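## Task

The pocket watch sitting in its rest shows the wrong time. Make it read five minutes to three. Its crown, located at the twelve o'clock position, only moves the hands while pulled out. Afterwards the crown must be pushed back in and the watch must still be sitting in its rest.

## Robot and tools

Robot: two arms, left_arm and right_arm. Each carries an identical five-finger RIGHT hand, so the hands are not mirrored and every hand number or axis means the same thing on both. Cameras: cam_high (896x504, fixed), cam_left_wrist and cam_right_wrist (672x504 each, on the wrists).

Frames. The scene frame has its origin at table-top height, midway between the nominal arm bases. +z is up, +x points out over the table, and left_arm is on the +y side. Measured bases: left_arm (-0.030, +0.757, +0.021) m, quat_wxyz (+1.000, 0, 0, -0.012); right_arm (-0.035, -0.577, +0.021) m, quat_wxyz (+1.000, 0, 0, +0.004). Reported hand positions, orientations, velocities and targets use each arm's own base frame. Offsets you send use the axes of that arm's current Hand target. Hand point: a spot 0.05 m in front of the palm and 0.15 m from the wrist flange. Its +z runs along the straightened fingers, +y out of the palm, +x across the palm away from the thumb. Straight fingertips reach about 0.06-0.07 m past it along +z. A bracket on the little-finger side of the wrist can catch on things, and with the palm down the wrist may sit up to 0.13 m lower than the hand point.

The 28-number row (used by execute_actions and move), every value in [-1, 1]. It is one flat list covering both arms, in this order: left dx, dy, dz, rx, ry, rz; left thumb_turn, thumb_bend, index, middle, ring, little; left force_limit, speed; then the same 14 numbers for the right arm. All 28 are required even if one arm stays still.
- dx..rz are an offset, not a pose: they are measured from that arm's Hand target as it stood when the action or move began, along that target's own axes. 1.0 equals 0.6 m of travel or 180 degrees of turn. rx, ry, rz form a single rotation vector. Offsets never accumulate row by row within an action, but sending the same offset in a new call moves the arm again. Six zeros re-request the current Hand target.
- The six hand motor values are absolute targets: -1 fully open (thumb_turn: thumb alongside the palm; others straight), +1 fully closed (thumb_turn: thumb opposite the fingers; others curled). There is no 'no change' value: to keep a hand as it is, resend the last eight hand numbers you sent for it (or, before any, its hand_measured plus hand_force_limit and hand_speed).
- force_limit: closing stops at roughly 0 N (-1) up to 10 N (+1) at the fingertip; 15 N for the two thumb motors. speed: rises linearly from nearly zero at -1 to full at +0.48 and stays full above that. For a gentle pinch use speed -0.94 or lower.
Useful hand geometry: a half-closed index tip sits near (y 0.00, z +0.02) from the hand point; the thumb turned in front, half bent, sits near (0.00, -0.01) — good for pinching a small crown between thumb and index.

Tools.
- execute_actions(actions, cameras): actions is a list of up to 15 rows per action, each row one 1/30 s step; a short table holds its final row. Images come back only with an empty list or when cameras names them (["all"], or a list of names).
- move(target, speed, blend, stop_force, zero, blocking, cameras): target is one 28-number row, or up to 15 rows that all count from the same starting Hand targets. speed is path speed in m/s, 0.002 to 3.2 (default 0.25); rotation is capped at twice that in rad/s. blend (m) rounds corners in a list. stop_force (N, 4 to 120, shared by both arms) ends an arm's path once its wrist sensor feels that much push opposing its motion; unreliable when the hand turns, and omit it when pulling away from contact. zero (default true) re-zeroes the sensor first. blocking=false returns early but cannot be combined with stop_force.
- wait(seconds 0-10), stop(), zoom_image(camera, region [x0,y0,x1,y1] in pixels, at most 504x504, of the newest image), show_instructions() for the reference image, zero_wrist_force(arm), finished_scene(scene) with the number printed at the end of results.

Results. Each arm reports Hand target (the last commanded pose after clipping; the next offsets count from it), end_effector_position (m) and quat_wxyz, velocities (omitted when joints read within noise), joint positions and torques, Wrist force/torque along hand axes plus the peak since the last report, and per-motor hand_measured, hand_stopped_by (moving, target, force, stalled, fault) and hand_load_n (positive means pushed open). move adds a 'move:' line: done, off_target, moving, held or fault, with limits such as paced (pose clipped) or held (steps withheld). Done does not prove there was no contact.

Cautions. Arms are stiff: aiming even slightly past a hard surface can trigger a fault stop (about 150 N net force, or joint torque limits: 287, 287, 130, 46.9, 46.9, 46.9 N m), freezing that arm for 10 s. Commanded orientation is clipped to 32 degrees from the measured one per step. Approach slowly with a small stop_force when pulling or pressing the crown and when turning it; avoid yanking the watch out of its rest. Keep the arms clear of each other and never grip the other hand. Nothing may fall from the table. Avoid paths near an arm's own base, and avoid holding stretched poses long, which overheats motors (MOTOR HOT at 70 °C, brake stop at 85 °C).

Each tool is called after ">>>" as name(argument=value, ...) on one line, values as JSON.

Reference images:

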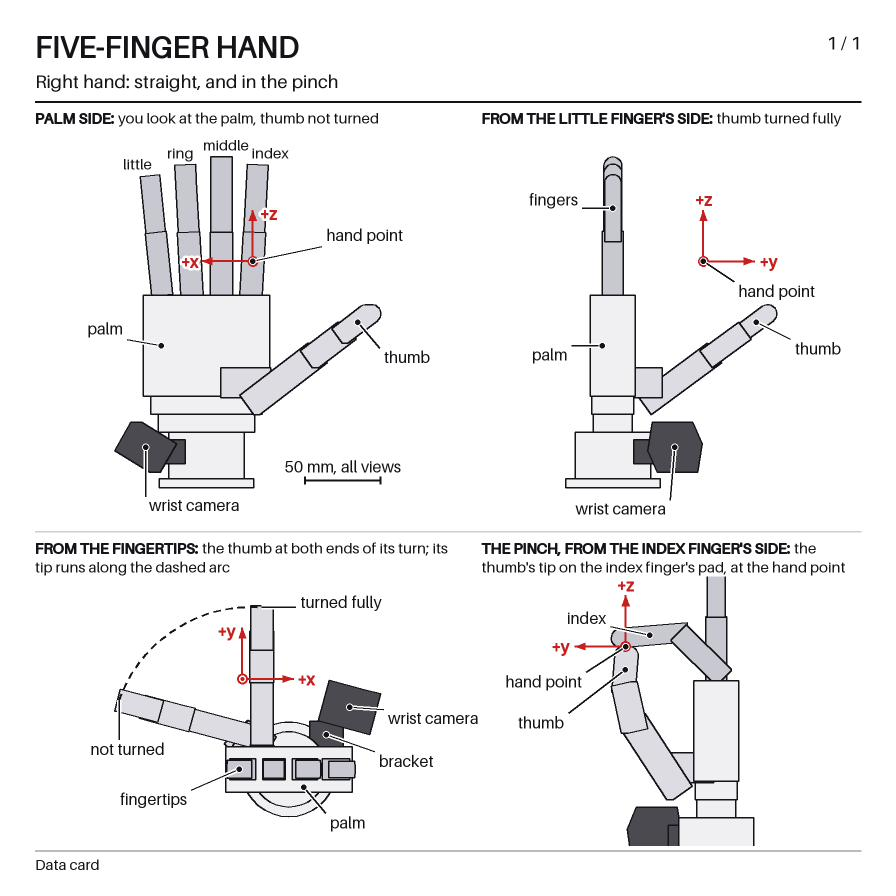

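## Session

>>> execute_actions(actions=[], cameras=["all"])

Scene clock: 0.00 s.
left_arm: end_effector_position=(-0.0823, +0.5534, +0.6677) hand_measured=(-1.000, -1.000, -1.000, -1.000, -1.000, -1.000) hand_load_n=(+0.0, +0.0, +0.0, +0.0, +0.0, +0.0) hand_stopped_by=(target, target, target, target, target, target) hand_force_limit=0.00 hand_speed=-0.80 end_effector_quat_wxyz=(-0.132, +0.738, -0.658, -0.073) | right_arm: end_effector_position=(+0.0662, -0.5004, +0.6374) hand_measured=(-1.000, -1.000, -1.000, -1.000, -1.000, -1.000) hand_load_n=(+0.0, +0.0, +0.0, +0.0, +0.0, +0.0) hand_stopped_by=(target, target, target, target, target, target) hand_force_limit=0.00 hand_speed=-0.80 end_effector_quat_wxyz=(-0.026, +0.753, +0.656, +0.041)
Joint positions: left_arm=[1.257 -1.594 1.306 1.558 1.543 -1.995] | right_arm=[-1.93 -1.553 1.376 1.845 1.577 -1.793]
Joint velocities: within noise
Joint torques (N m): no reading
Wrist force (N): no reading
Wrist torque (N m): no reading
Wrist force, peak (N): no reading
Hand target: left_arm -0.0823, +0.5534, +0.6677; -0.132, +0.738, -0.658, -0.073 | right_arm +0.0662, -0.5004, +0.6374; -0.026, +0.753, +0.656, +0.041

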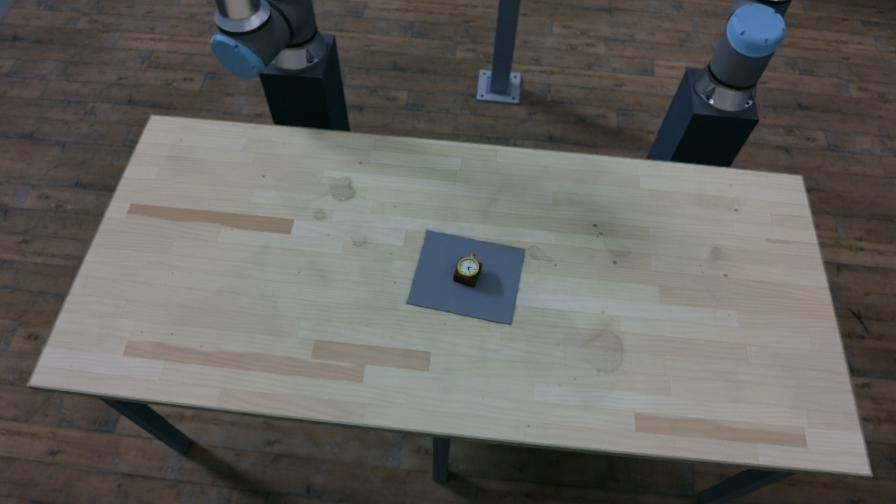

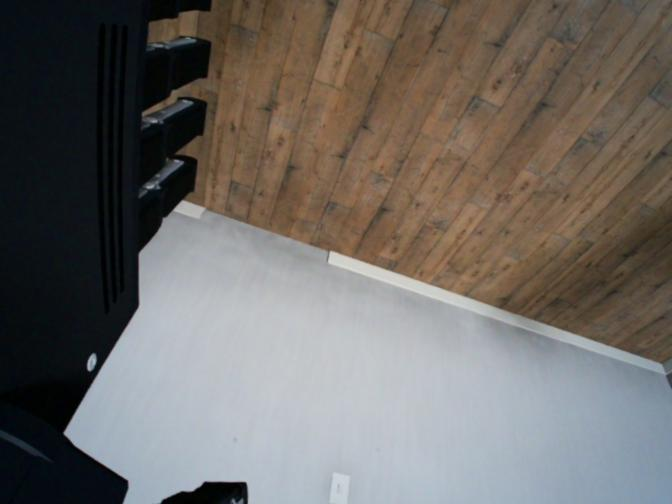

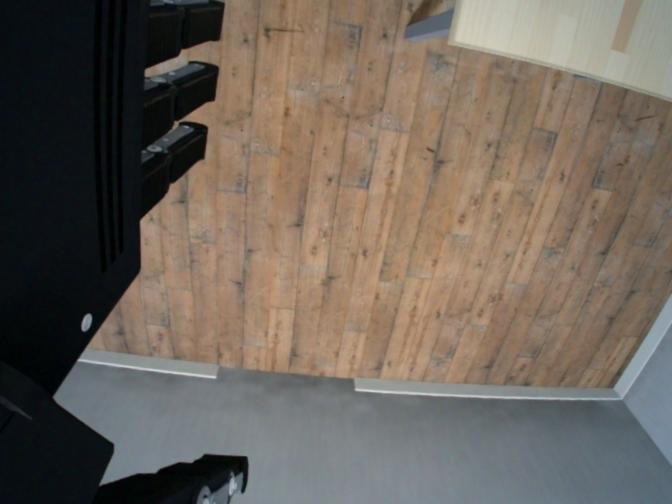

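>>> zoom_image(camera="cam_high", region=[448, 245, 492, 289])

>>> zoom_image(camera="cam_high", region=[400, 220, 540, 330])

Scaled by 11.455 from the camera's 896x504 image, which has a finer 1280x720 frame.

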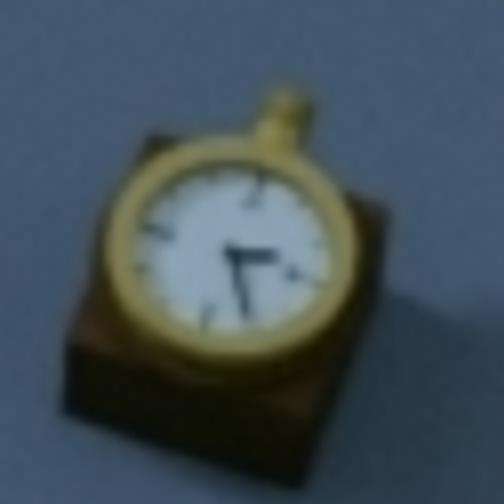

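Scaled by 3.600 from the camera's 896x504 image, which has a finer 1280x720 frame.

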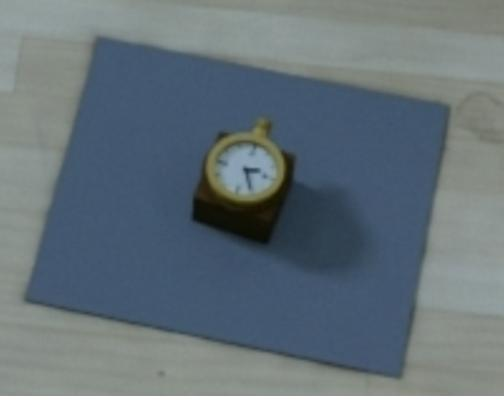

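>>> move(target=[0,0,0,0,0,0,-1,-1,-1,-1,-1,-1,0,-0.8, 0.9727,0.586,0.4154,0,0,0,0.65,-0.04,0.0,0.99,1,1,0.5,-0.5], speed=0.5)

>>> move(target=[0,0,0,0,0,0,-1,-1,-1,-1,-1,-1,0,-0.8, 0.8975,0.0967,0.7153,-0.031,0.3847,0.044,0.65,-0.04,0.0,0.99,1,1,0.5,-0.5], speed=0.4, cameras=["cam_high","cam_right_wrist"])

>>> zoom_image(camera="cam_high", region=[420, 220, 510, 310])

Scene clock: 50.40 s.
left_arm: end_effector_position=(-0.0823, +0.5534, +0.6677) hand_measured=(-1.000, -1.000, -1.000, -1.000, -1.000, -1.000) hand_load_n=(+0.0, +0.0, +0.0, +0.0, +0.0, +0.0) hand_stopped_by=(target, target, target, target, target, target) hand_force_limit=0.00 hand_speed=-0.80 end_effector_quat_wxyz=(-0.132, +0.738, -0.658, -0.073) | right_arm: end_effector_position=(+0.5003, +0.0500, +0.4509) hand_measured=(+0.650, -0.040, +0.000, +0.990, +1.000, +1.000) hand_load_n=(+0.0, +0.0, +0.0, +0.0, +0.0, +0.0) hand_stopped_by=(target, target, target, target, target, target) hand_force_limit=0.50 hand_speed=-0.50 end_effector_quat_wxyz=(-0.026, +0.753, +0.656, +0.041)
Joint positions: left_arm=[1.257 -1.594 1.306 1.558 1.543 -1.995] | right_arm=[-0.26 -1.638 1.765 1.44 1.473 -0.123]
Joint torques (N m): left_arm=[-1.49 -37.96 -41.79 3.34 -0.1 -0.3] | right_arm=[16.42 -23.56 -29.36 5.36 -2.49 2.22]
Wrist force (N): left_arm=[0.0 0.1 0.3] | right_arm=[-0.2 0.3 0.0]
Wrist torque (N m): left_arm=[-0.01 -0.01 0.00] | right_arm=[0.08 0.01 0.11]
Wrist force, peak (N): left_arm=[-0.3 0.6 0.5] | right_arm=[3.1 2.0 1.0]
Hand target: left_arm -0.0823, +0.5534, +0.6677; -0.132, +0.738, -0.658, -0.073 | right_arm +0.5003, +0.0501, +0.4508; -0.026, +0.753, +0.656, +0.041
Off the commanded pose: left_arm 0.000 m, 0 deg | right_arm 0.000 m, 0 deg.
move: done

Scene clock: 52.70 s.
left_arm: end_effector_position=(-0.0823, +0.5534, +0.6677) hand_measured=(-1.000, -1.000, -1.000, -1.000, -1.000, -1.000) hand_load_n=(-0.5, +0.0, +0.0, +0.0, +0.0, +0.0) hand_stopped_by=(target, target, target, target, target, target) hand_force_limit=0.00 hand_speed=-0.80 end_effector_quat_wxyz=(-0.132, +0.738, -0.658, -0.073) | right_arm: end_effector_position=(+0.6425, +0.6131, +0.0763) hand_measured=(+0.650, -0.040, +0.000, +0.990, +1.000, +1.000) hand_load_n=(+0.0, +0.0, +0.5, +0.0, +0.0, +0.0) hand_stopped_by=(target, target, target, target, target, target) hand_force_limit=0.50 hand_speed=-0.50 end_effector_quat_wxyz=(-0.362, +0.637, +0.472, +0.489) end_effector_velocity=(+0.001, +0.001, +0.001) end_effector_angular_velocity=(+0.003, -0.002, +0.000)
Joint positions: left_arm=[1.257 -1.594 1.306 1.558 1.543 -1.995] | right_arm=[0.379 -1.07 1.928 -0.453 0.717 1.257]
Joint velocities: left_arm=[within noise] | right_arm=[0 0 0 -0.005 -0.001 0.002]
Joint torques (N m): left_arm=[-0.74 -38.49 -41.15 3.51 -0.23 -0.33] | right_arm=[-2.95 -64.83 -27.37 -2.59 -2.35 2.79]
Wrist force (N): left_arm=[-0.2 0.5 0.4] | right_arm=[2.3 0.8 0.6]
Wrist torque (N m): left_arm=[0.05 0.02 0.00] | right_arm=[-0.02 -0.55 0.38]
Wrist force, peak (N): left_arm=[-0.6 0.1 0.5] | right_arm=[1.2 0.5 3.1]
Hand target: left_arm -0.0823, +0.5534, +0.6677; -0.132, +0.738, -0.658, -0.073 | right_arm +0.6426, +0.6132, +0.0764; -0.362, +0.637, +0.472, +0.489
Off the commanded pose: left_arm 0.000 m, 0 deg | right_arm 0.000 m, 0 deg.
move: done
Images, in order (width x height): cam_high 896x504, cam_right_wrist 672x504.

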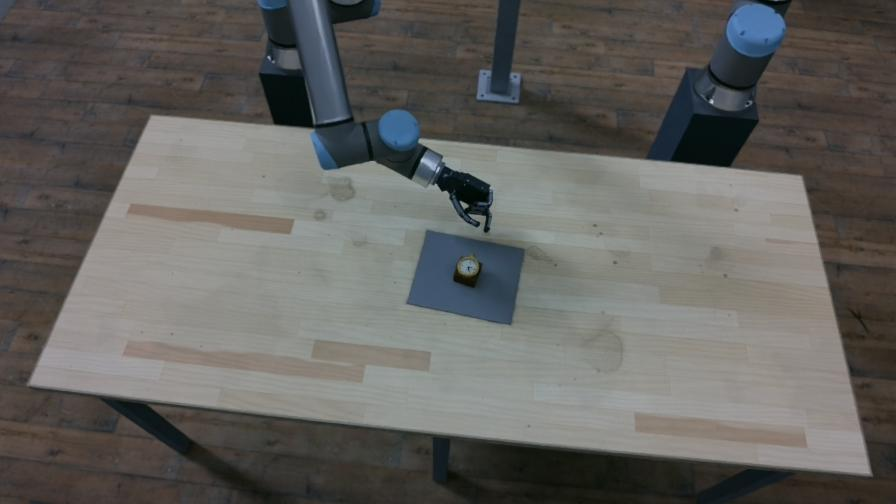

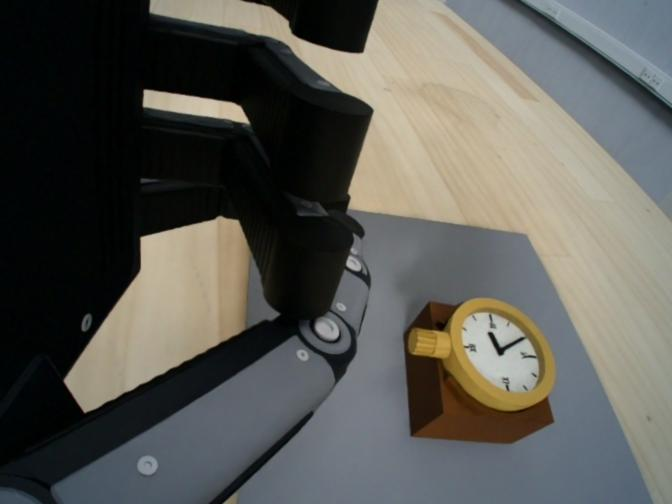

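Scaled by 5.600 from the camera's 896x504 image, which has a finer 1280x720 frame.

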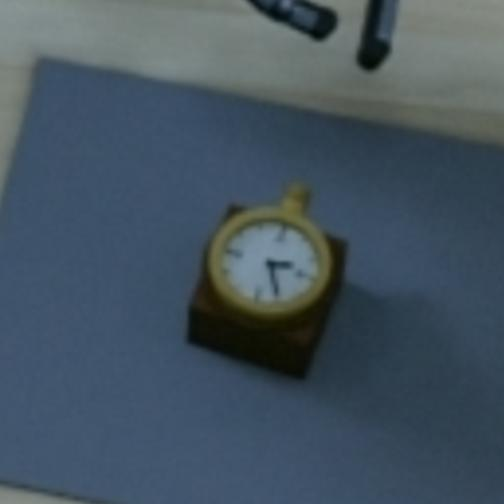

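>>> move(target=[0,0,0,0,0,0,-1,-1,-1,-1,-1,-1,0,-0.8, -0.0695,0,-0.002,0,0,0,0.65,-0.04,0.0,0.99,1,1,0.5,-0.5], speed=0.12, cameras=["cam_high","cam_right_wrist"])

>>> zoom_image(camera="cam_high", region=[420, 210, 510, 300])

>>> zoom_image(camera="cam_right_wrist", region=[320, 90, 620, 390])

Scene clock: 63.33 s.
left_arm: end_effector_position=(-0.0823, +0.5534, +0.6677) hand_measured=(-1.000, -1.000, -1.000, -1.000, -1.000, -1.000) hand_load_n=(+0.0, +0.0, +0.0, +0.0, +0.0, +0.0) hand_stopped_by=(target, target, target, target, target, target) hand_force_limit=0.00 hand_speed=-0.80 end_effector_quat_wxyz=(-0.132, +0.738, -0.658, -0.073) | right_arm: end_effector_position=(+0.6392, +0.6016, +0.0362) hand_measured=(+0.650, -0.040, +0.000, +0.990, +1.000, +1.000) hand_load_n=(+0.0, +0.0, +0.0, +0.0, +0.0, +0.0) hand_stopped_by=(target, target, target, target, target, target) hand_force_limit=0.50 hand_speed=-0.50 end_effector_quat_wxyz=(-0.362, +0.637, +0.472, +0.489)
Joint positions: left_arm=[1.257 -1.594 1.306 1.558 1.543 -1.995] | right_arm=[0.364 -1.024 1.958 -0.521 0.703 1.248]
Joint torques (N m): left_arm=[0.09 -37.6 -41.12 3.32 -0.23 -0.07] | right_arm=[15.44 -86.16 -31.86 3.59 1.05 2.23]
Wrist force (N): left_arm=[-0.1 0.0 0.2] | right_arm=[2.6 0.0 0.3]
Wrist torque (N m): left_arm=[-0.02 0.01 -0.01] | right_arm=[-0.11 -0.59 0.35]
Wrist force, peak (N): left_arm=[-0.6 0.1 0.5] | right_arm=[3.9 0.6 0.6]
Hand target: left_arm -0.0823, +0.5534, +0.6677; -0.132, +0.738, -0.658, -0.073 | right_arm +0.6392, +0.6017, +0.0364; -0.362, +0.637, +0.472, +0.489
Off the commanded pose: left_arm 0.000 m, 0 deg | right_arm 0.000 m, 0 deg.
move: done
Images, in order (width x height): cam_high 896x504, cam_right_wrist 672x504.

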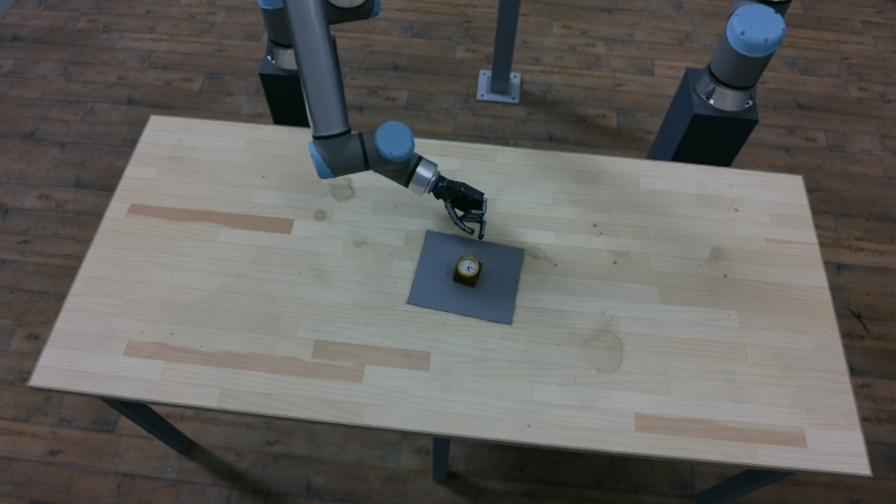

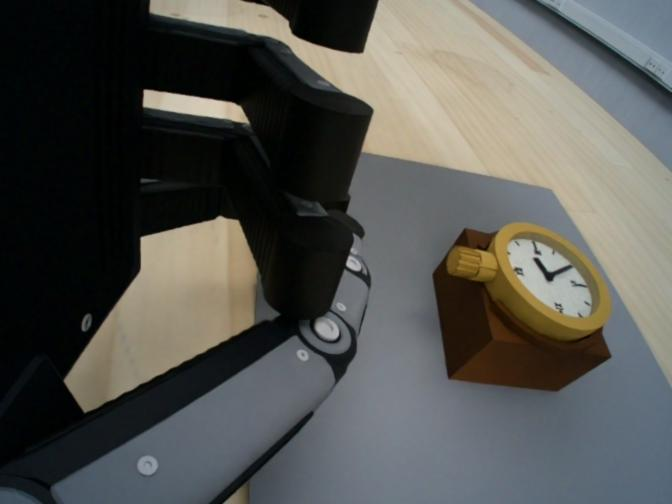

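Scaled by 5.600 from the camera's 896x504 image, which has a finer 1280x720 frame.

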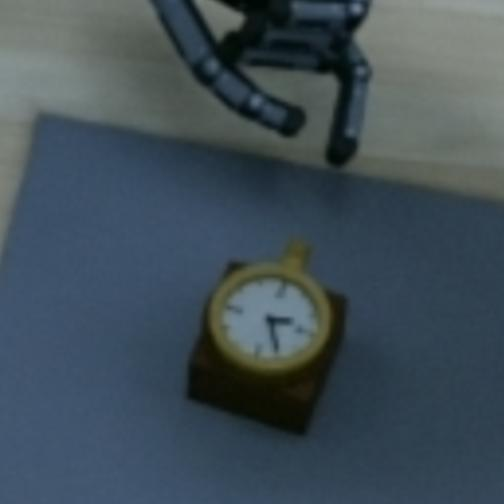

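Scaled by 1.680 from the camera's 672x504 image, which has a finer 960x720 frame.

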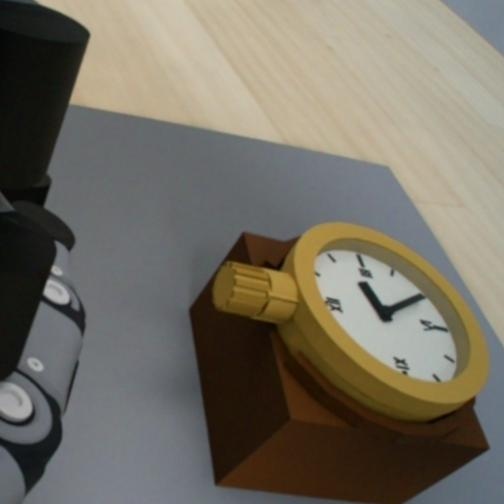

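>>> zoom_image(camera="cam_right_wrist", region=[430, 220, 550, 310])

Scaled by 4.200 from the camera's 672x504 image, which has a finer 960x720 frame.

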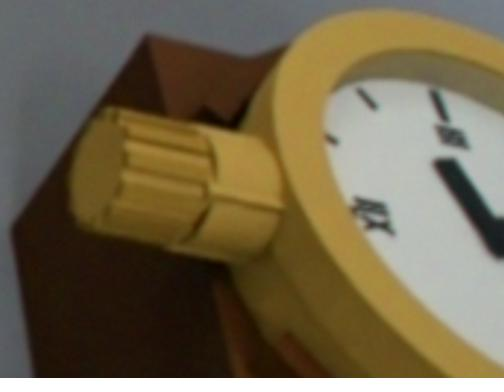

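>>> move(target=[0,0,0,0,0,0,-1,-1,-1,-1,-1,-1,0,-0.8, -0.0252,0.045,0.015,0,0,0,0.65,-0.04,0.0,0.99,1,1,0.5,-0.5], speed=0.1, cameras=["cam_high","cam_right_wrist"])

>>> zoom_image(camera="cam_high", region=[420, 210, 510, 300])

>>> zoom_image(camera="cam_right_wrist", region=[320, 90, 620, 390])

Scene clock: 90.13 s.
left_arm: end_effector_position=(-0.0823, +0.5534, +0.6677) hand_measured=(-1.000, -1.000, -1.000, -1.000, -1.000, -1.000) hand_load_n=(+0.0, +0.0, +0.0, -0.5, +0.0, +0.0) hand_stopped_by=(target, target, target, target, target, target) hand_force_limit=0.00 hand_speed=-0.80 end_effector_quat_wxyz=(-0.132, +0.738, -0.658, -0.073) | right_arm: end_effector_position=(+0.6666, +0.5984, +0.0194) hand_measured=(+0.650, -0.040, +0.000, +0.990, +1.000, +1.000) hand_load_n=(+0.0, +0.0, +0.0, +0.0, +0.5, +0.0) hand_stopped_by=(target, target, target, target, target, target) hand_force_limit=0.50 hand_speed=-0.50 end_effector_quat_wxyz=(-0.362, +0.637, +0.472, +0.489)
Joint positions: left_arm=[1.257 -1.594 1.306 1.558 1.543 -1.995] | right_arm=[0.344 -0.977 1.915 -0.516 0.684 1.235]
Joint torques (N m): left_arm=[-2.41 -38.79 -41.33 3.52 -0.12 -0.06] | right_arm=[16.01 -92.6 -13.22 2.32 1.03 1.27]
Wrist force (N): left_arm=[0.0 0.0 0.1] | right_arm=[2.6 0.1 0.5]
Wrist torque (N m): left_arm=[-0.01 -0.01 0.00] | right_arm=[-0.11 -0.59 0.36]
Wrist force, peak (N): left_arm=[-0.4 0.6 0.2] | right_arm=[2.8 0.6 0.4]
Hand target: left_arm -0.0823, +0.5534, +0.6677; -0.132, +0.738, -0.658, -0.073 | right_arm +0.6664, +0.5984, +0.0195; -0.362, +0.637, +0.472, +0.489
Off the commanded pose: left_arm 0.000 m, 0 deg | right_arm 0.000 m, 0 deg.
move: done
Images, in order (width x height): cam_high 896x504, cam_right_wrist 672x504.

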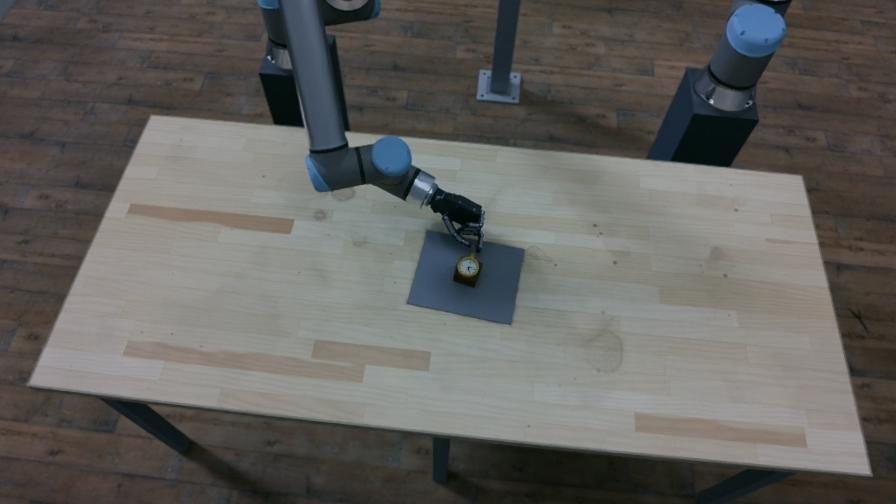

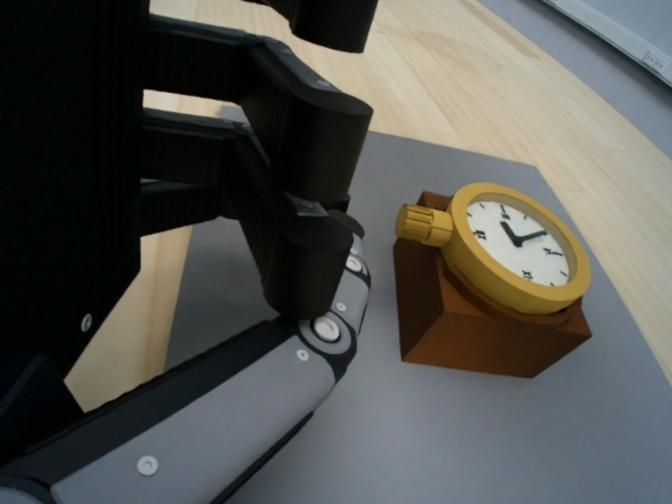

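Scaled by 5.600 from the camera's 896x504 image, which has a finer 1280x720 frame.

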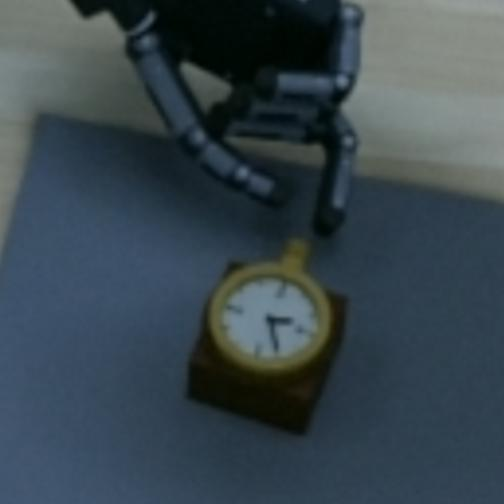

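Scaled by 1.680 from the camera's 672x504 image, which has a finer 960x720 frame.

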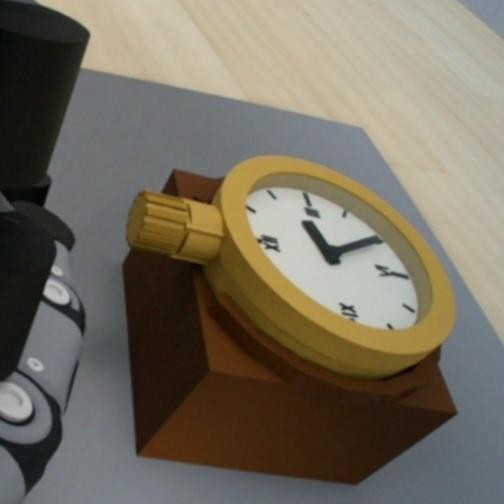

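>>> move(target=[[0,0,0,0,0,0,-1,-1,-1,-1,-1,-1,0,-0.8, -0.0027,0.015,0.0058,0,0,0,0.65,-0.04,0.0,0.99,1,1,0.5,-0.5],[0,0,0,0,0,0,-1,-1,-1,-1,-1,-1,0,-0.8, -0.0027,0.0385,0.0058,0,0,0,0.65,-0.04,0.0,0.99,1,1,0.5,-0.5]], speed=[0.06,0.03], cameras=["cam_high","cam_right_wrist"])

>>> zoom_image(camera="cam_high", region=[444, 226, 494, 276])

>>> zoom_image(camera="cam_right_wrist", region=[320, 90, 620, 390])

Scene clock: 99.33 s.
left_arm: end_effector_position=(-0.0823, +0.5534, +0.6677) hand_measured=(-1.000, -1.000, -1.000, -1.000, -1.000, -1.000) hand_load_n=(+0.0, +0.0, +0.0, +0.0, +0.0, +0.0) hand_stopped_by=(target, target, target, target, target, target) hand_force_limit=0.00 hand_speed=-0.80 end_effector_quat_wxyz=(-0.132, +0.738, -0.658, -0.073) | right_arm: end_effector_position=(+0.6896, +0.5944, +0.0170) hand_measured=(+0.650, -0.040, +0.000, +0.990, +1.000, +1.000) hand_load_n=(+0.0, +0.5, +0.5, +0.0, +0.0, +0.0) hand_stopped_by=(target, target, target, target, target, target) hand_force_limit=0.50 hand_speed=-0.50 end_effector_quat_wxyz=(-0.362, +0.637, +0.472, +0.489)
Joint positions: left_arm=[1.257 -1.594 1.306 1.558 1.543 -1.995] | right_arm=[0.326 -0.954 1.878 -0.492 0.668 1.223]
Joint torques (N m): left_arm=[-0.81 -36.69 -41.38 3.2 -0.02 -0.22] | right_arm=[13.39 -82.16 -12.71 -1.62 0.06 -0.21]
Wrist force (N): left_arm=[-0.3 0.3 0.0] | right_arm=[2.6 0.2 0.4]
Wrist torque (N m): left_arm=[0.03 0.05 -0.02] | right_arm=[-0.06 -0.59 0.36]
Wrist force, peak (N): left_arm=[-0.2 0.6 0.5] | right_arm=[3.1 0.3 0.2]
Hand target: left_arm -0.0823, +0.5534, +0.6677; -0.132, +0.738, -0.658, -0.073 | right_arm +0.6894, +0.5945, +0.0170; -0.362, +0.637, +0.472, +0.489
Off the commanded pose: left_arm 0.000 m, 0 deg | right_arm 0.000 m, 0 deg.
move: done
Images, in order (width x height): cam_high 896x504, cam_right_wrist 672x504.

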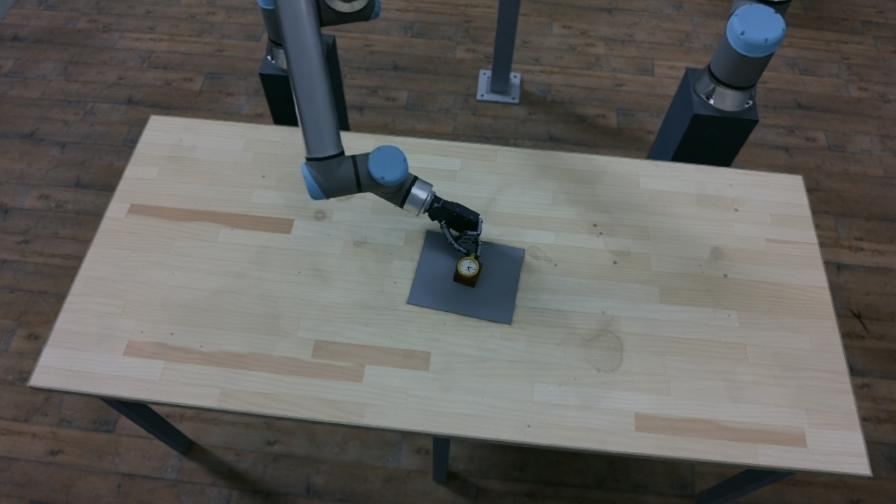

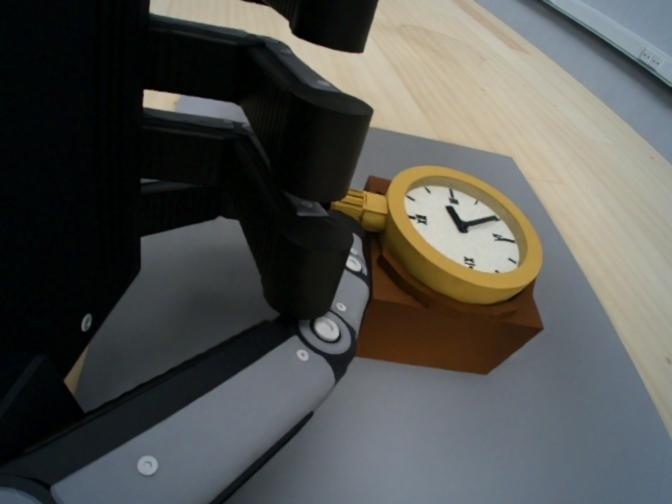

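Scaled by 10.080 from the camera's 896x504 image, which has a finer 1280x720 frame.

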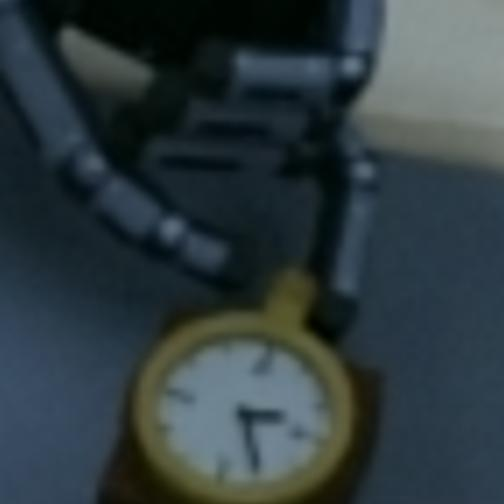

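Scaled by 1.680 from the camera's 672x504 image, which has a finer 960x720 frame.

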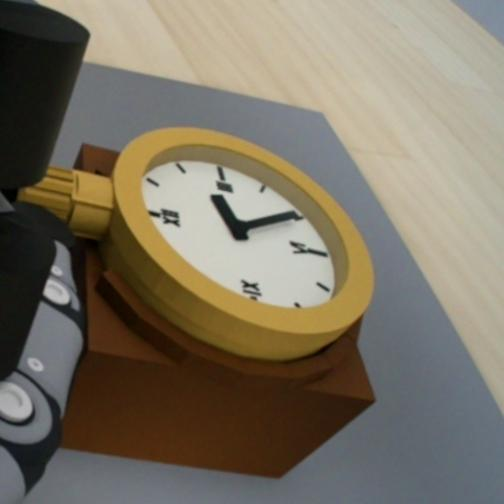

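>>> execute_actions(actions=[])

Scene clock: 118.17 s.
left_arm: end_effector_position=(-0.0823, +0.5534, +0.6677) hand_measured=(-1.000, -1.000, -1.000, -1.000, -1.000, -1.000) hand_load_n=(+0.0, +0.0, +0.0, +0.0, +0.0, +0.0) hand_stopped_by=(target, target, target, target, target, target) hand_force_limit=0.00 hand_speed=-0.80 end_effector_quat_wxyz=(-0.132, +0.738, -0.658, -0.073) | right_arm: end_effector_position=(+0.6894, +0.5945, +0.0170) hand_measured=(+0.650, -0.040, +0.000, +0.990, +1.000, +1.000) hand_load_n=(+0.0, +0.0, +0.0, +0.0, +0.0, +0.0) hand_stopped_by=(target, target, target, target, target, target) hand_force_limit=0.50 hand_speed=-0.50 end_effector_quat_wxyz=(-0.362, +0.637, +0.472, +0.489)
Joint positions: left_arm=[1.257 -1.594 1.306 1.558 1.543 -1.995] | right_arm=[0.326 -0.955 1.878 -0.492 0.669 1.223]
Joint velocities: within noise
Joint torques (N m): left_arm=[-0.21 -37.72 -41.6 3.44 -0.04 0.03] | right_arm=[17.56 -94.18 -13.18 -2.04 1.13 2.11]
Wrist force (N): left_arm=[0.0 0.0 0.2] | right_arm=[2.1 0.3 0.2]
Wrist torque (N m): left_arm=[-0.03 0.00 0.00] | right_arm=[-0.06 -0.53 0.34]
Wrist force, peak (N): left_arm=[-0.5 0.1 0.5] | right_arm=[2.8 0.1 0.6]
Hand target: left_arm -0.0823, +0.5534, +0.6677; -0.132, +0.738, -0.658, -0.073 | right_arm +0.6894, +0.5945, +0.0170; -0.362, +0.637, +0.472, +0.489
Off the commanded pose: left_arm 0.000 m, 0 deg | right_arm 0.000 m, 0 deg.

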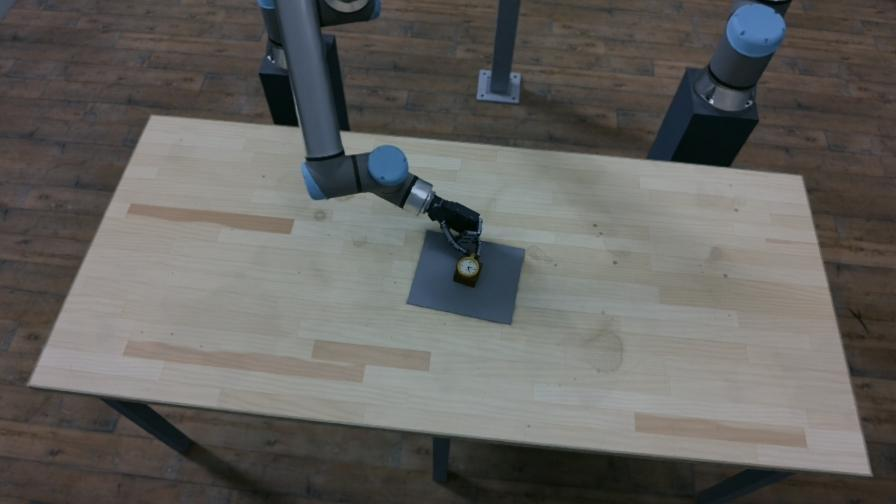

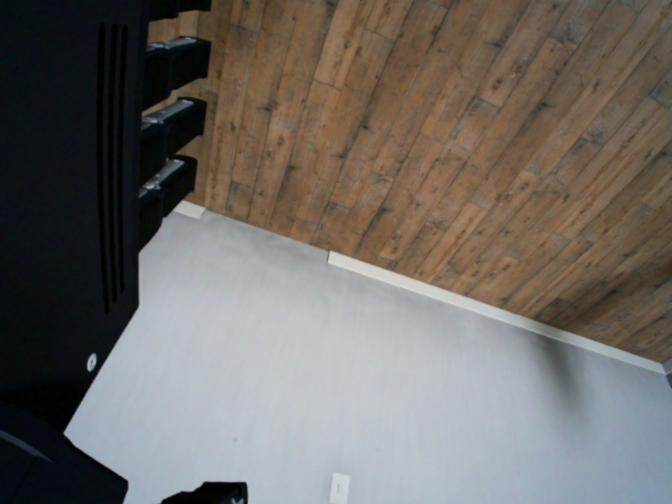

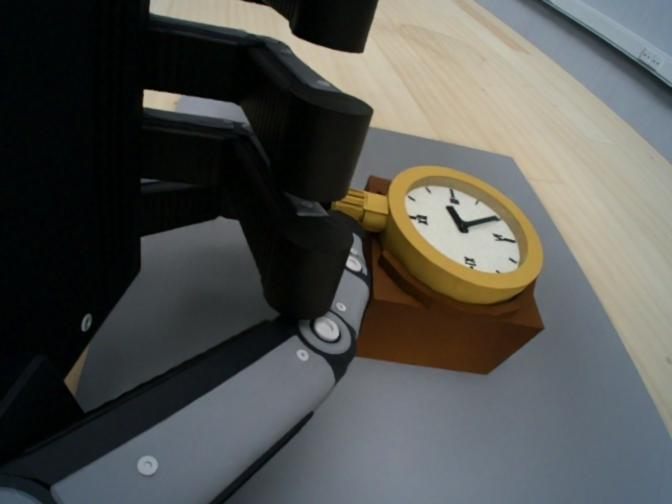

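>>> move(target=[0,0,0,0,0,0,-1,-1,-1,-1,-1,-1,0,-0.8, 0,0,0.007,0,0,0,0.65,-0.04,0.0,0.99,1,1,0.5,-0.5], speed=0.03, cameras=["cam_right_wrist"])

>>> zoom_image(camera="cam_right_wrist", region=[320, 90, 620, 390])

Scene clock: 122.97 s.
left_arm: end_effector_position=(-0.0823, +0.5534, +0.6677) hand_measured=(-1.000, -1.000, -1.000, -1.000, -1.000, -1.000) hand_load_n=(+0.0, +0.0, +0.0, +0.0, +0.0, +0.0) hand_stopped_by=(target, target, target, target, target, target) hand_force_limit=0.00 hand_speed=-0.80 end_effector_quat_wxyz=(-0.132, +0.738, -0.658, -0.073) | right_arm: end_effector_position=(+0.6906, +0.5984, +0.0160) hand_measured=(+0.650, -0.040, +0.000, +0.990, +1.000, +1.000) hand_load_n=(+0.0, +0.0, +0.0, +0.0, +0.0, +0.0) hand_stopped_by=(target, target, target, target, target, target) hand_force_limit=0.50 hand_speed=-0.50 end_effector_quat_wxyz=(-0.362, +0.637, +0.472, +0.489)
Joint positions: left_arm=[1.257 -1.594 1.306 1.558 1.543 -1.995] | right_arm=[0.331 -0.95 1.872 -0.493 0.673 1.227]
Joint torques (N m): left_arm=[-0.09 -37.35 -41.75 3.46 -0.04 0.05] | right_arm=[4.98 -63.97 -26.23 -1.65 -0.07 1.82]
Wrist force (N): left_arm=[-0.6 0.0 0.3] | right_arm=[2.8 0.0 0.1]
Wrist torque (N m): left_arm=[-0.03 0.08 -0.04] | right_arm=[-0.12 -0.60 0.00]
Wrist force, peak (N): left_arm=[-0.5 0.5 0.5] | right_arm=[3.0 0.0 0.3]
Hand target: left_arm -0.0823, +0.5534, +0.6677; -0.132, +0.738, -0.658, -0.073 | right_arm +0.6906, +0.5984, +0.0160; -0.362, +0.637, +0.472, +0.489
Off the commanded pose: left_arm 0.000 m, 0 deg | right_arm 0.000 m, 0 deg.
move: done
Images, in order (width x height): cam_right_wrist 672x504.

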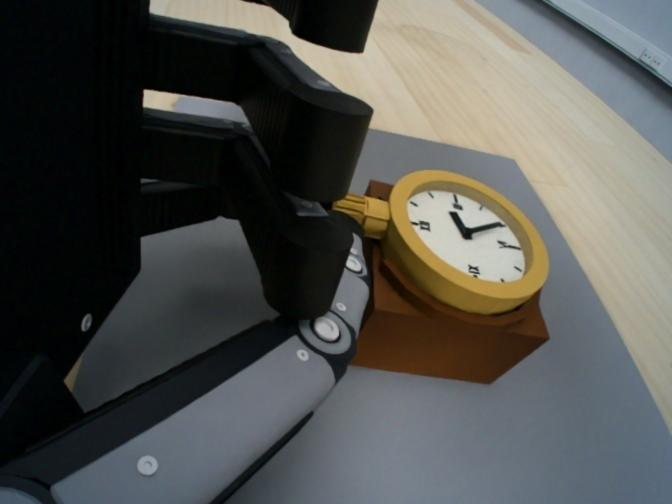

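Scaled by 1.680 from the camera's 672x504 image, which has a finer 960x720 frame.

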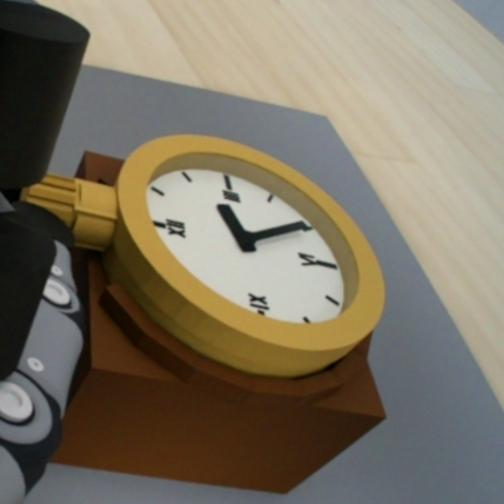

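>>> move(target=[0,0,0,0,0,0,-1,-1,-1,-1,-1,-1,0,-0.8, 0,0,0.003,0,0,0,0.65,-0.04,0.0,0.99,1,1,0.5,-0.5], speed=0.02, cameras=["cam_right_wrist"])

>>> zoom_image(camera="cam_right_wrist", region=[320, 90, 620, 390])

Scene clock: 134.77 s.
left_arm: end_effector_position=(-0.0823, +0.5534, +0.6677) hand_measured=(-1.000, -1.000, -1.000, -1.000, -1.000, -1.000) hand_load_n=(+0.0, +0.0, +0.0, +0.0, +0.0, +0.0) hand_stopped_by=(target, target, target, target, target, target) hand_force_limit=0.00 hand_speed=-0.80 end_effector_quat_wxyz=(-0.132, +0.738, -0.658, -0.073) | right_arm: end_effector_position=(+0.6911, +0.6000, +0.0155) hand_measured=(+0.650, -0.040, +0.000, +0.990, +1.000, +1.000) hand_load_n=(+0.0, +0.0, +0.0, +0.0, +0.0, +0.0) hand_stopped_by=(target, target, target, target, target, target) hand_force_limit=0.50 hand_speed=-0.50 end_effector_quat_wxyz=(-0.362, +0.637, +0.472, +0.489)
Joint positions: left_arm=[1.257 -1.594 1.306 1.558 1.543 -1.995] | right_arm=[0.333 -0.948 1.869 -0.494 0.675 1.228]
Joint torques (N m): left_arm=[-1.04 -38.41 -41.81 3.37 -0.2 0.13] | right_arm=[14.96 -55.16 -31.1 -2.4 0.48 2.41]
Wrist force (N): left_arm=[-0.4 0.4 0.2] | right_arm=[2.8 0.3 0.2]
Wrist torque (N m): left_arm=[0.05 0.06 -0.01] | right_arm=[-0.09 -0.61 0.01]
Wrist force, peak (N): left_arm=[-0.3 0.7 -0.1] | right_arm=[3.1 0.4 0.1]
Hand target: left_arm -0.0823, +0.5534, +0.6677; -0.132, +0.738, -0.658, -0.073 | right_arm +0.6911, +0.6000, +0.0155; -0.362, +0.637, +0.472, +0.489
Off the commanded pose: left_arm 0.000 m, 0 deg | right_arm 0.000 m, 0 deg.
move: done
Images, in order (width x height): cam_right_wrist 672x504.

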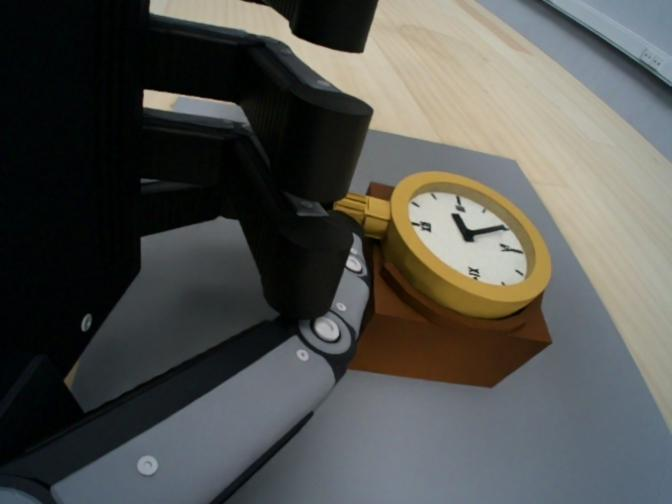

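Scaled by 1.680 from the camera's 672x504 image, which has a finer 960x720 frame.

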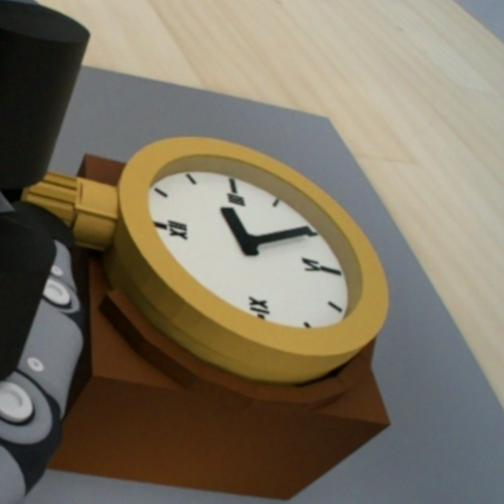

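>>> move(target=[0,0,0,0,0,0,-1,-1,-1,-1,-1,-1,0,-0.8, 0,0,0.002,0,0,0,0.65,-0.04,0.6,0.99,1,1,0.65,-0.92], speed=0.02, cameras=["cam_right_wrist", "cam_high"])

>>> zoom_image(camera="cam_right_wrist", region=[320, 90, 620, 390])

>>> zoom_image(camera="cam_high", region=[430, 230, 510, 290])

Scene clock: 139.80 s.
left_arm: end_effector_position=(-0.0823, +0.5534, +0.6677) hand_measured=(-1.000, -1.000, -1.000, -1.000, -1.000, -1.000) hand_load_n=(+0.0, +0.0, +0.0, +0.0, +0.0, +0.0) hand_stopped_by=(target, target, target, target, target, target) hand_force_limit=0.00 hand_speed=-0.80 end_effector_quat_wxyz=(-0.132, +0.738, -0.658, -0.073) | right_arm: end_effector_position=(+0.6914, +0.6011, +0.0152) hand_measured=(+0.650, -0.040, +0.094, +0.990, +1.000, +1.000) hand_load_n=(-1.5, +2.0, +8.0, +0.0, +0.0, +0.0) hand_stopped_by=(target, target, force, target, target, target) hand_force_limit=0.65 hand_speed=-0.92 end_effector_quat_wxyz=(-0.362, +0.637, +0.472, +0.489)
Joint positions: left_arm=[1.257 -1.594 1.306 1.558 1.543 -1.995] | right_arm=[0.335 -0.947 1.867 -0.494 0.676 1.229]
Joint torques (N m): left_arm=[-0.93 -37.84 -41.58 3.38 -0.02 0.08] | right_arm=[16.14 -57.99 -33.13 -2.15 0.45 2.39]
Wrist force (N): left_arm=[-0.1 0.2 0.0] | right_arm=[1.6 -0.4 0.1]
Wrist torque (N m): left_arm=[0.01 0.00 0.00] | right_arm=[-0.11 -0.57 -0.02]
Wrist force, peak (N): left_arm=[-0.5 0.2 0.6] | right_arm=[3.1 0.1 -0.3]
Hand target: left_arm -0.0823, +0.5534, +0.6677; -0.132, +0.738, -0.658, -0.073 | right_arm +0.6914, +0.6011, +0.0152; -0.362, +0.637, +0.472, +0.489
Off the commanded pose: left_arm 0.000 m, 0 deg | right_arm 0.000 m, 0 deg.
move: done
Images, in order (width x height): cam_high 896x504, cam_right_wrist 672x504.

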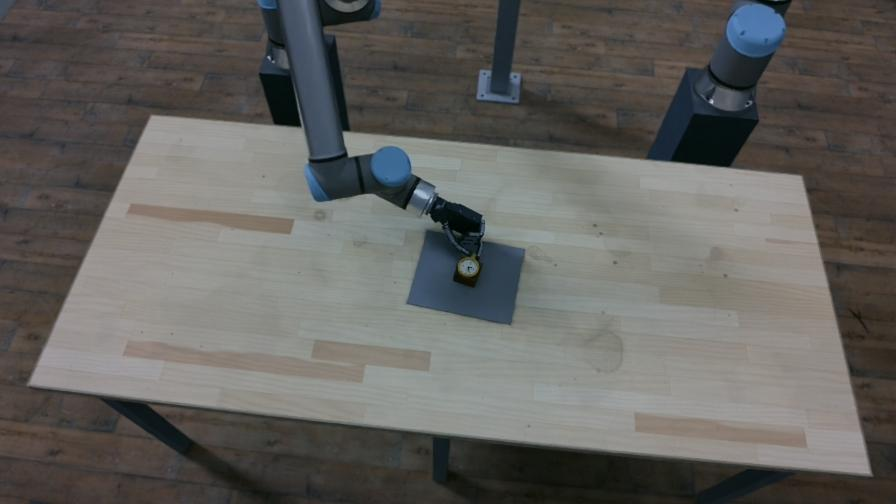

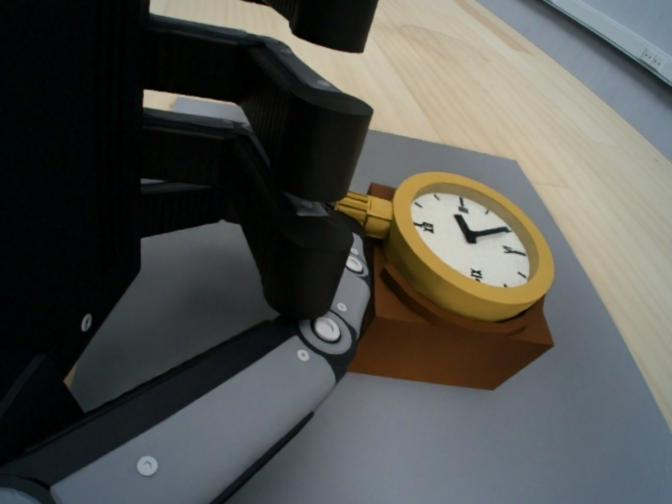

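Scaled by 1.680 from the camera's 672x504 image, which has a finer 960x720 frame.

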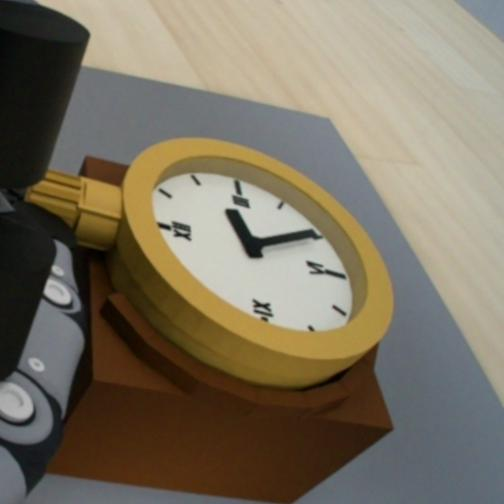

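Scaled by 6.300 from the camera's 896x504 image, which has a finer 1280x720 frame.

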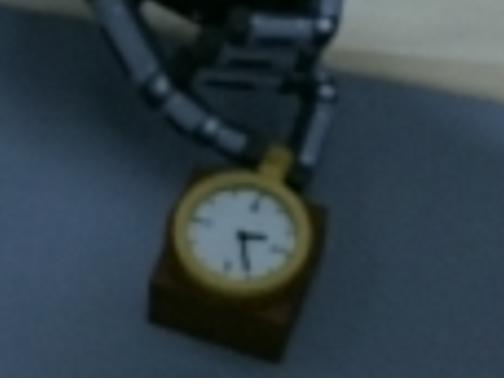

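>>> move(target=[0,0,0,0,0,0,-1,-1,-1,-1,-1,-1,0,-0.8, 0,-0.0067,0,0,0,0,0.65,-0.04,0.6,0.99,1,1,0.65,-0.92], speed=0.015, cameras=["cam_right_wrist"])

>>> zoom_image(camera="cam_right_wrist", region=[320, 90, 620, 390])

Scene clock: 144.47 s.
left_arm: end_effector_position=(-0.0823, +0.5534, +0.6677) hand_measured=(-1.000, -1.000, -1.000, -1.000, -1.000, -1.000) hand_load_n=(+0.0, +0.0, +0.0, +0.0, +0.0, +0.0) hand_stopped_by=(target, target, target, target, target, target) hand_force_limit=0.00 hand_speed=-0.80 end_effector_quat_wxyz=(-0.132, +0.738, -0.658, -0.073) | right_arm: end_effector_position=(+0.6875, +0.6023, +0.0152) hand_measured=(+0.650, -0.040, +0.094, +0.990, +1.000, +1.000) hand_load_n=(-1.0, +2.5, +7.5, +0.0, +0.0, +0.0) hand_stopped_by=(target, target, force, target, target, target) hand_force_limit=0.65 hand_speed=-0.92 end_effector_quat_wxyz=(-0.362, +0.637, +0.472, +0.489)
Joint positions: left_arm=[1.257 -1.594 1.306 1.558 1.543 -1.995] | right_arm=[0.339 -0.95 1.873 -0.499 0.68 1.232]
Joint torques (N m): left_arm=[-1.21 -37.66 -41.36 3.46 -0.16 0.13] | right_arm=[12.28 -87.05 -17.74 -0.32 -0.7 2.44]
Wrist force (N): left_arm=[-0.1 0.1 0.1] | right_arm=[1.7 4.1 0.7]
Wrist torque (N m): left_arm=[0.00 0.00 0.00] | right_arm=[-0.09 -0.57 0.02]
Wrist force, peak (N): left_arm=[-0.7 0.4 0.4] | right_arm=[2.0 4.1 0.8]
Hand target: left_arm -0.0823, +0.5534, +0.6677; -0.132, +0.738, -0.658, -0.073 | right_arm +0.6876, +0.6023, +0.0152; -0.362, +0.637, +0.472, +0.489
Off the commanded pose: left_arm 0.000 m, 0 deg | right_arm 0.000 m, 0 deg.
move: done
Images, in order (width x height): cam_right_wrist 672x504.

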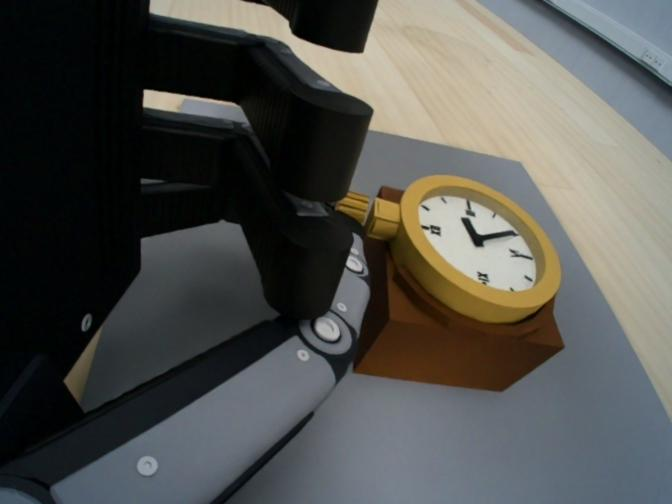

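Scaled by 1.680 from the camera's 672x504 image, which has a finer 960x720 frame.

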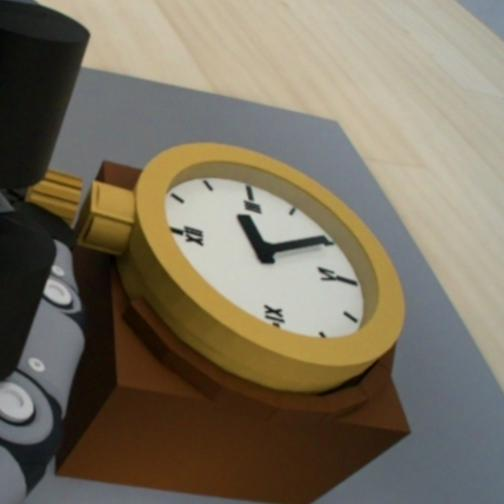

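>>> zoom_image(camera="cam_right_wrist", region=[320, 160, 440, 280])

Scaled by 4.200 from the camera's 672x504 image, which has a finer 960x720 frame.

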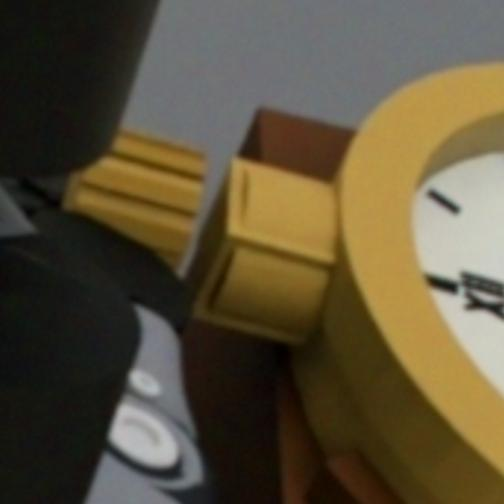

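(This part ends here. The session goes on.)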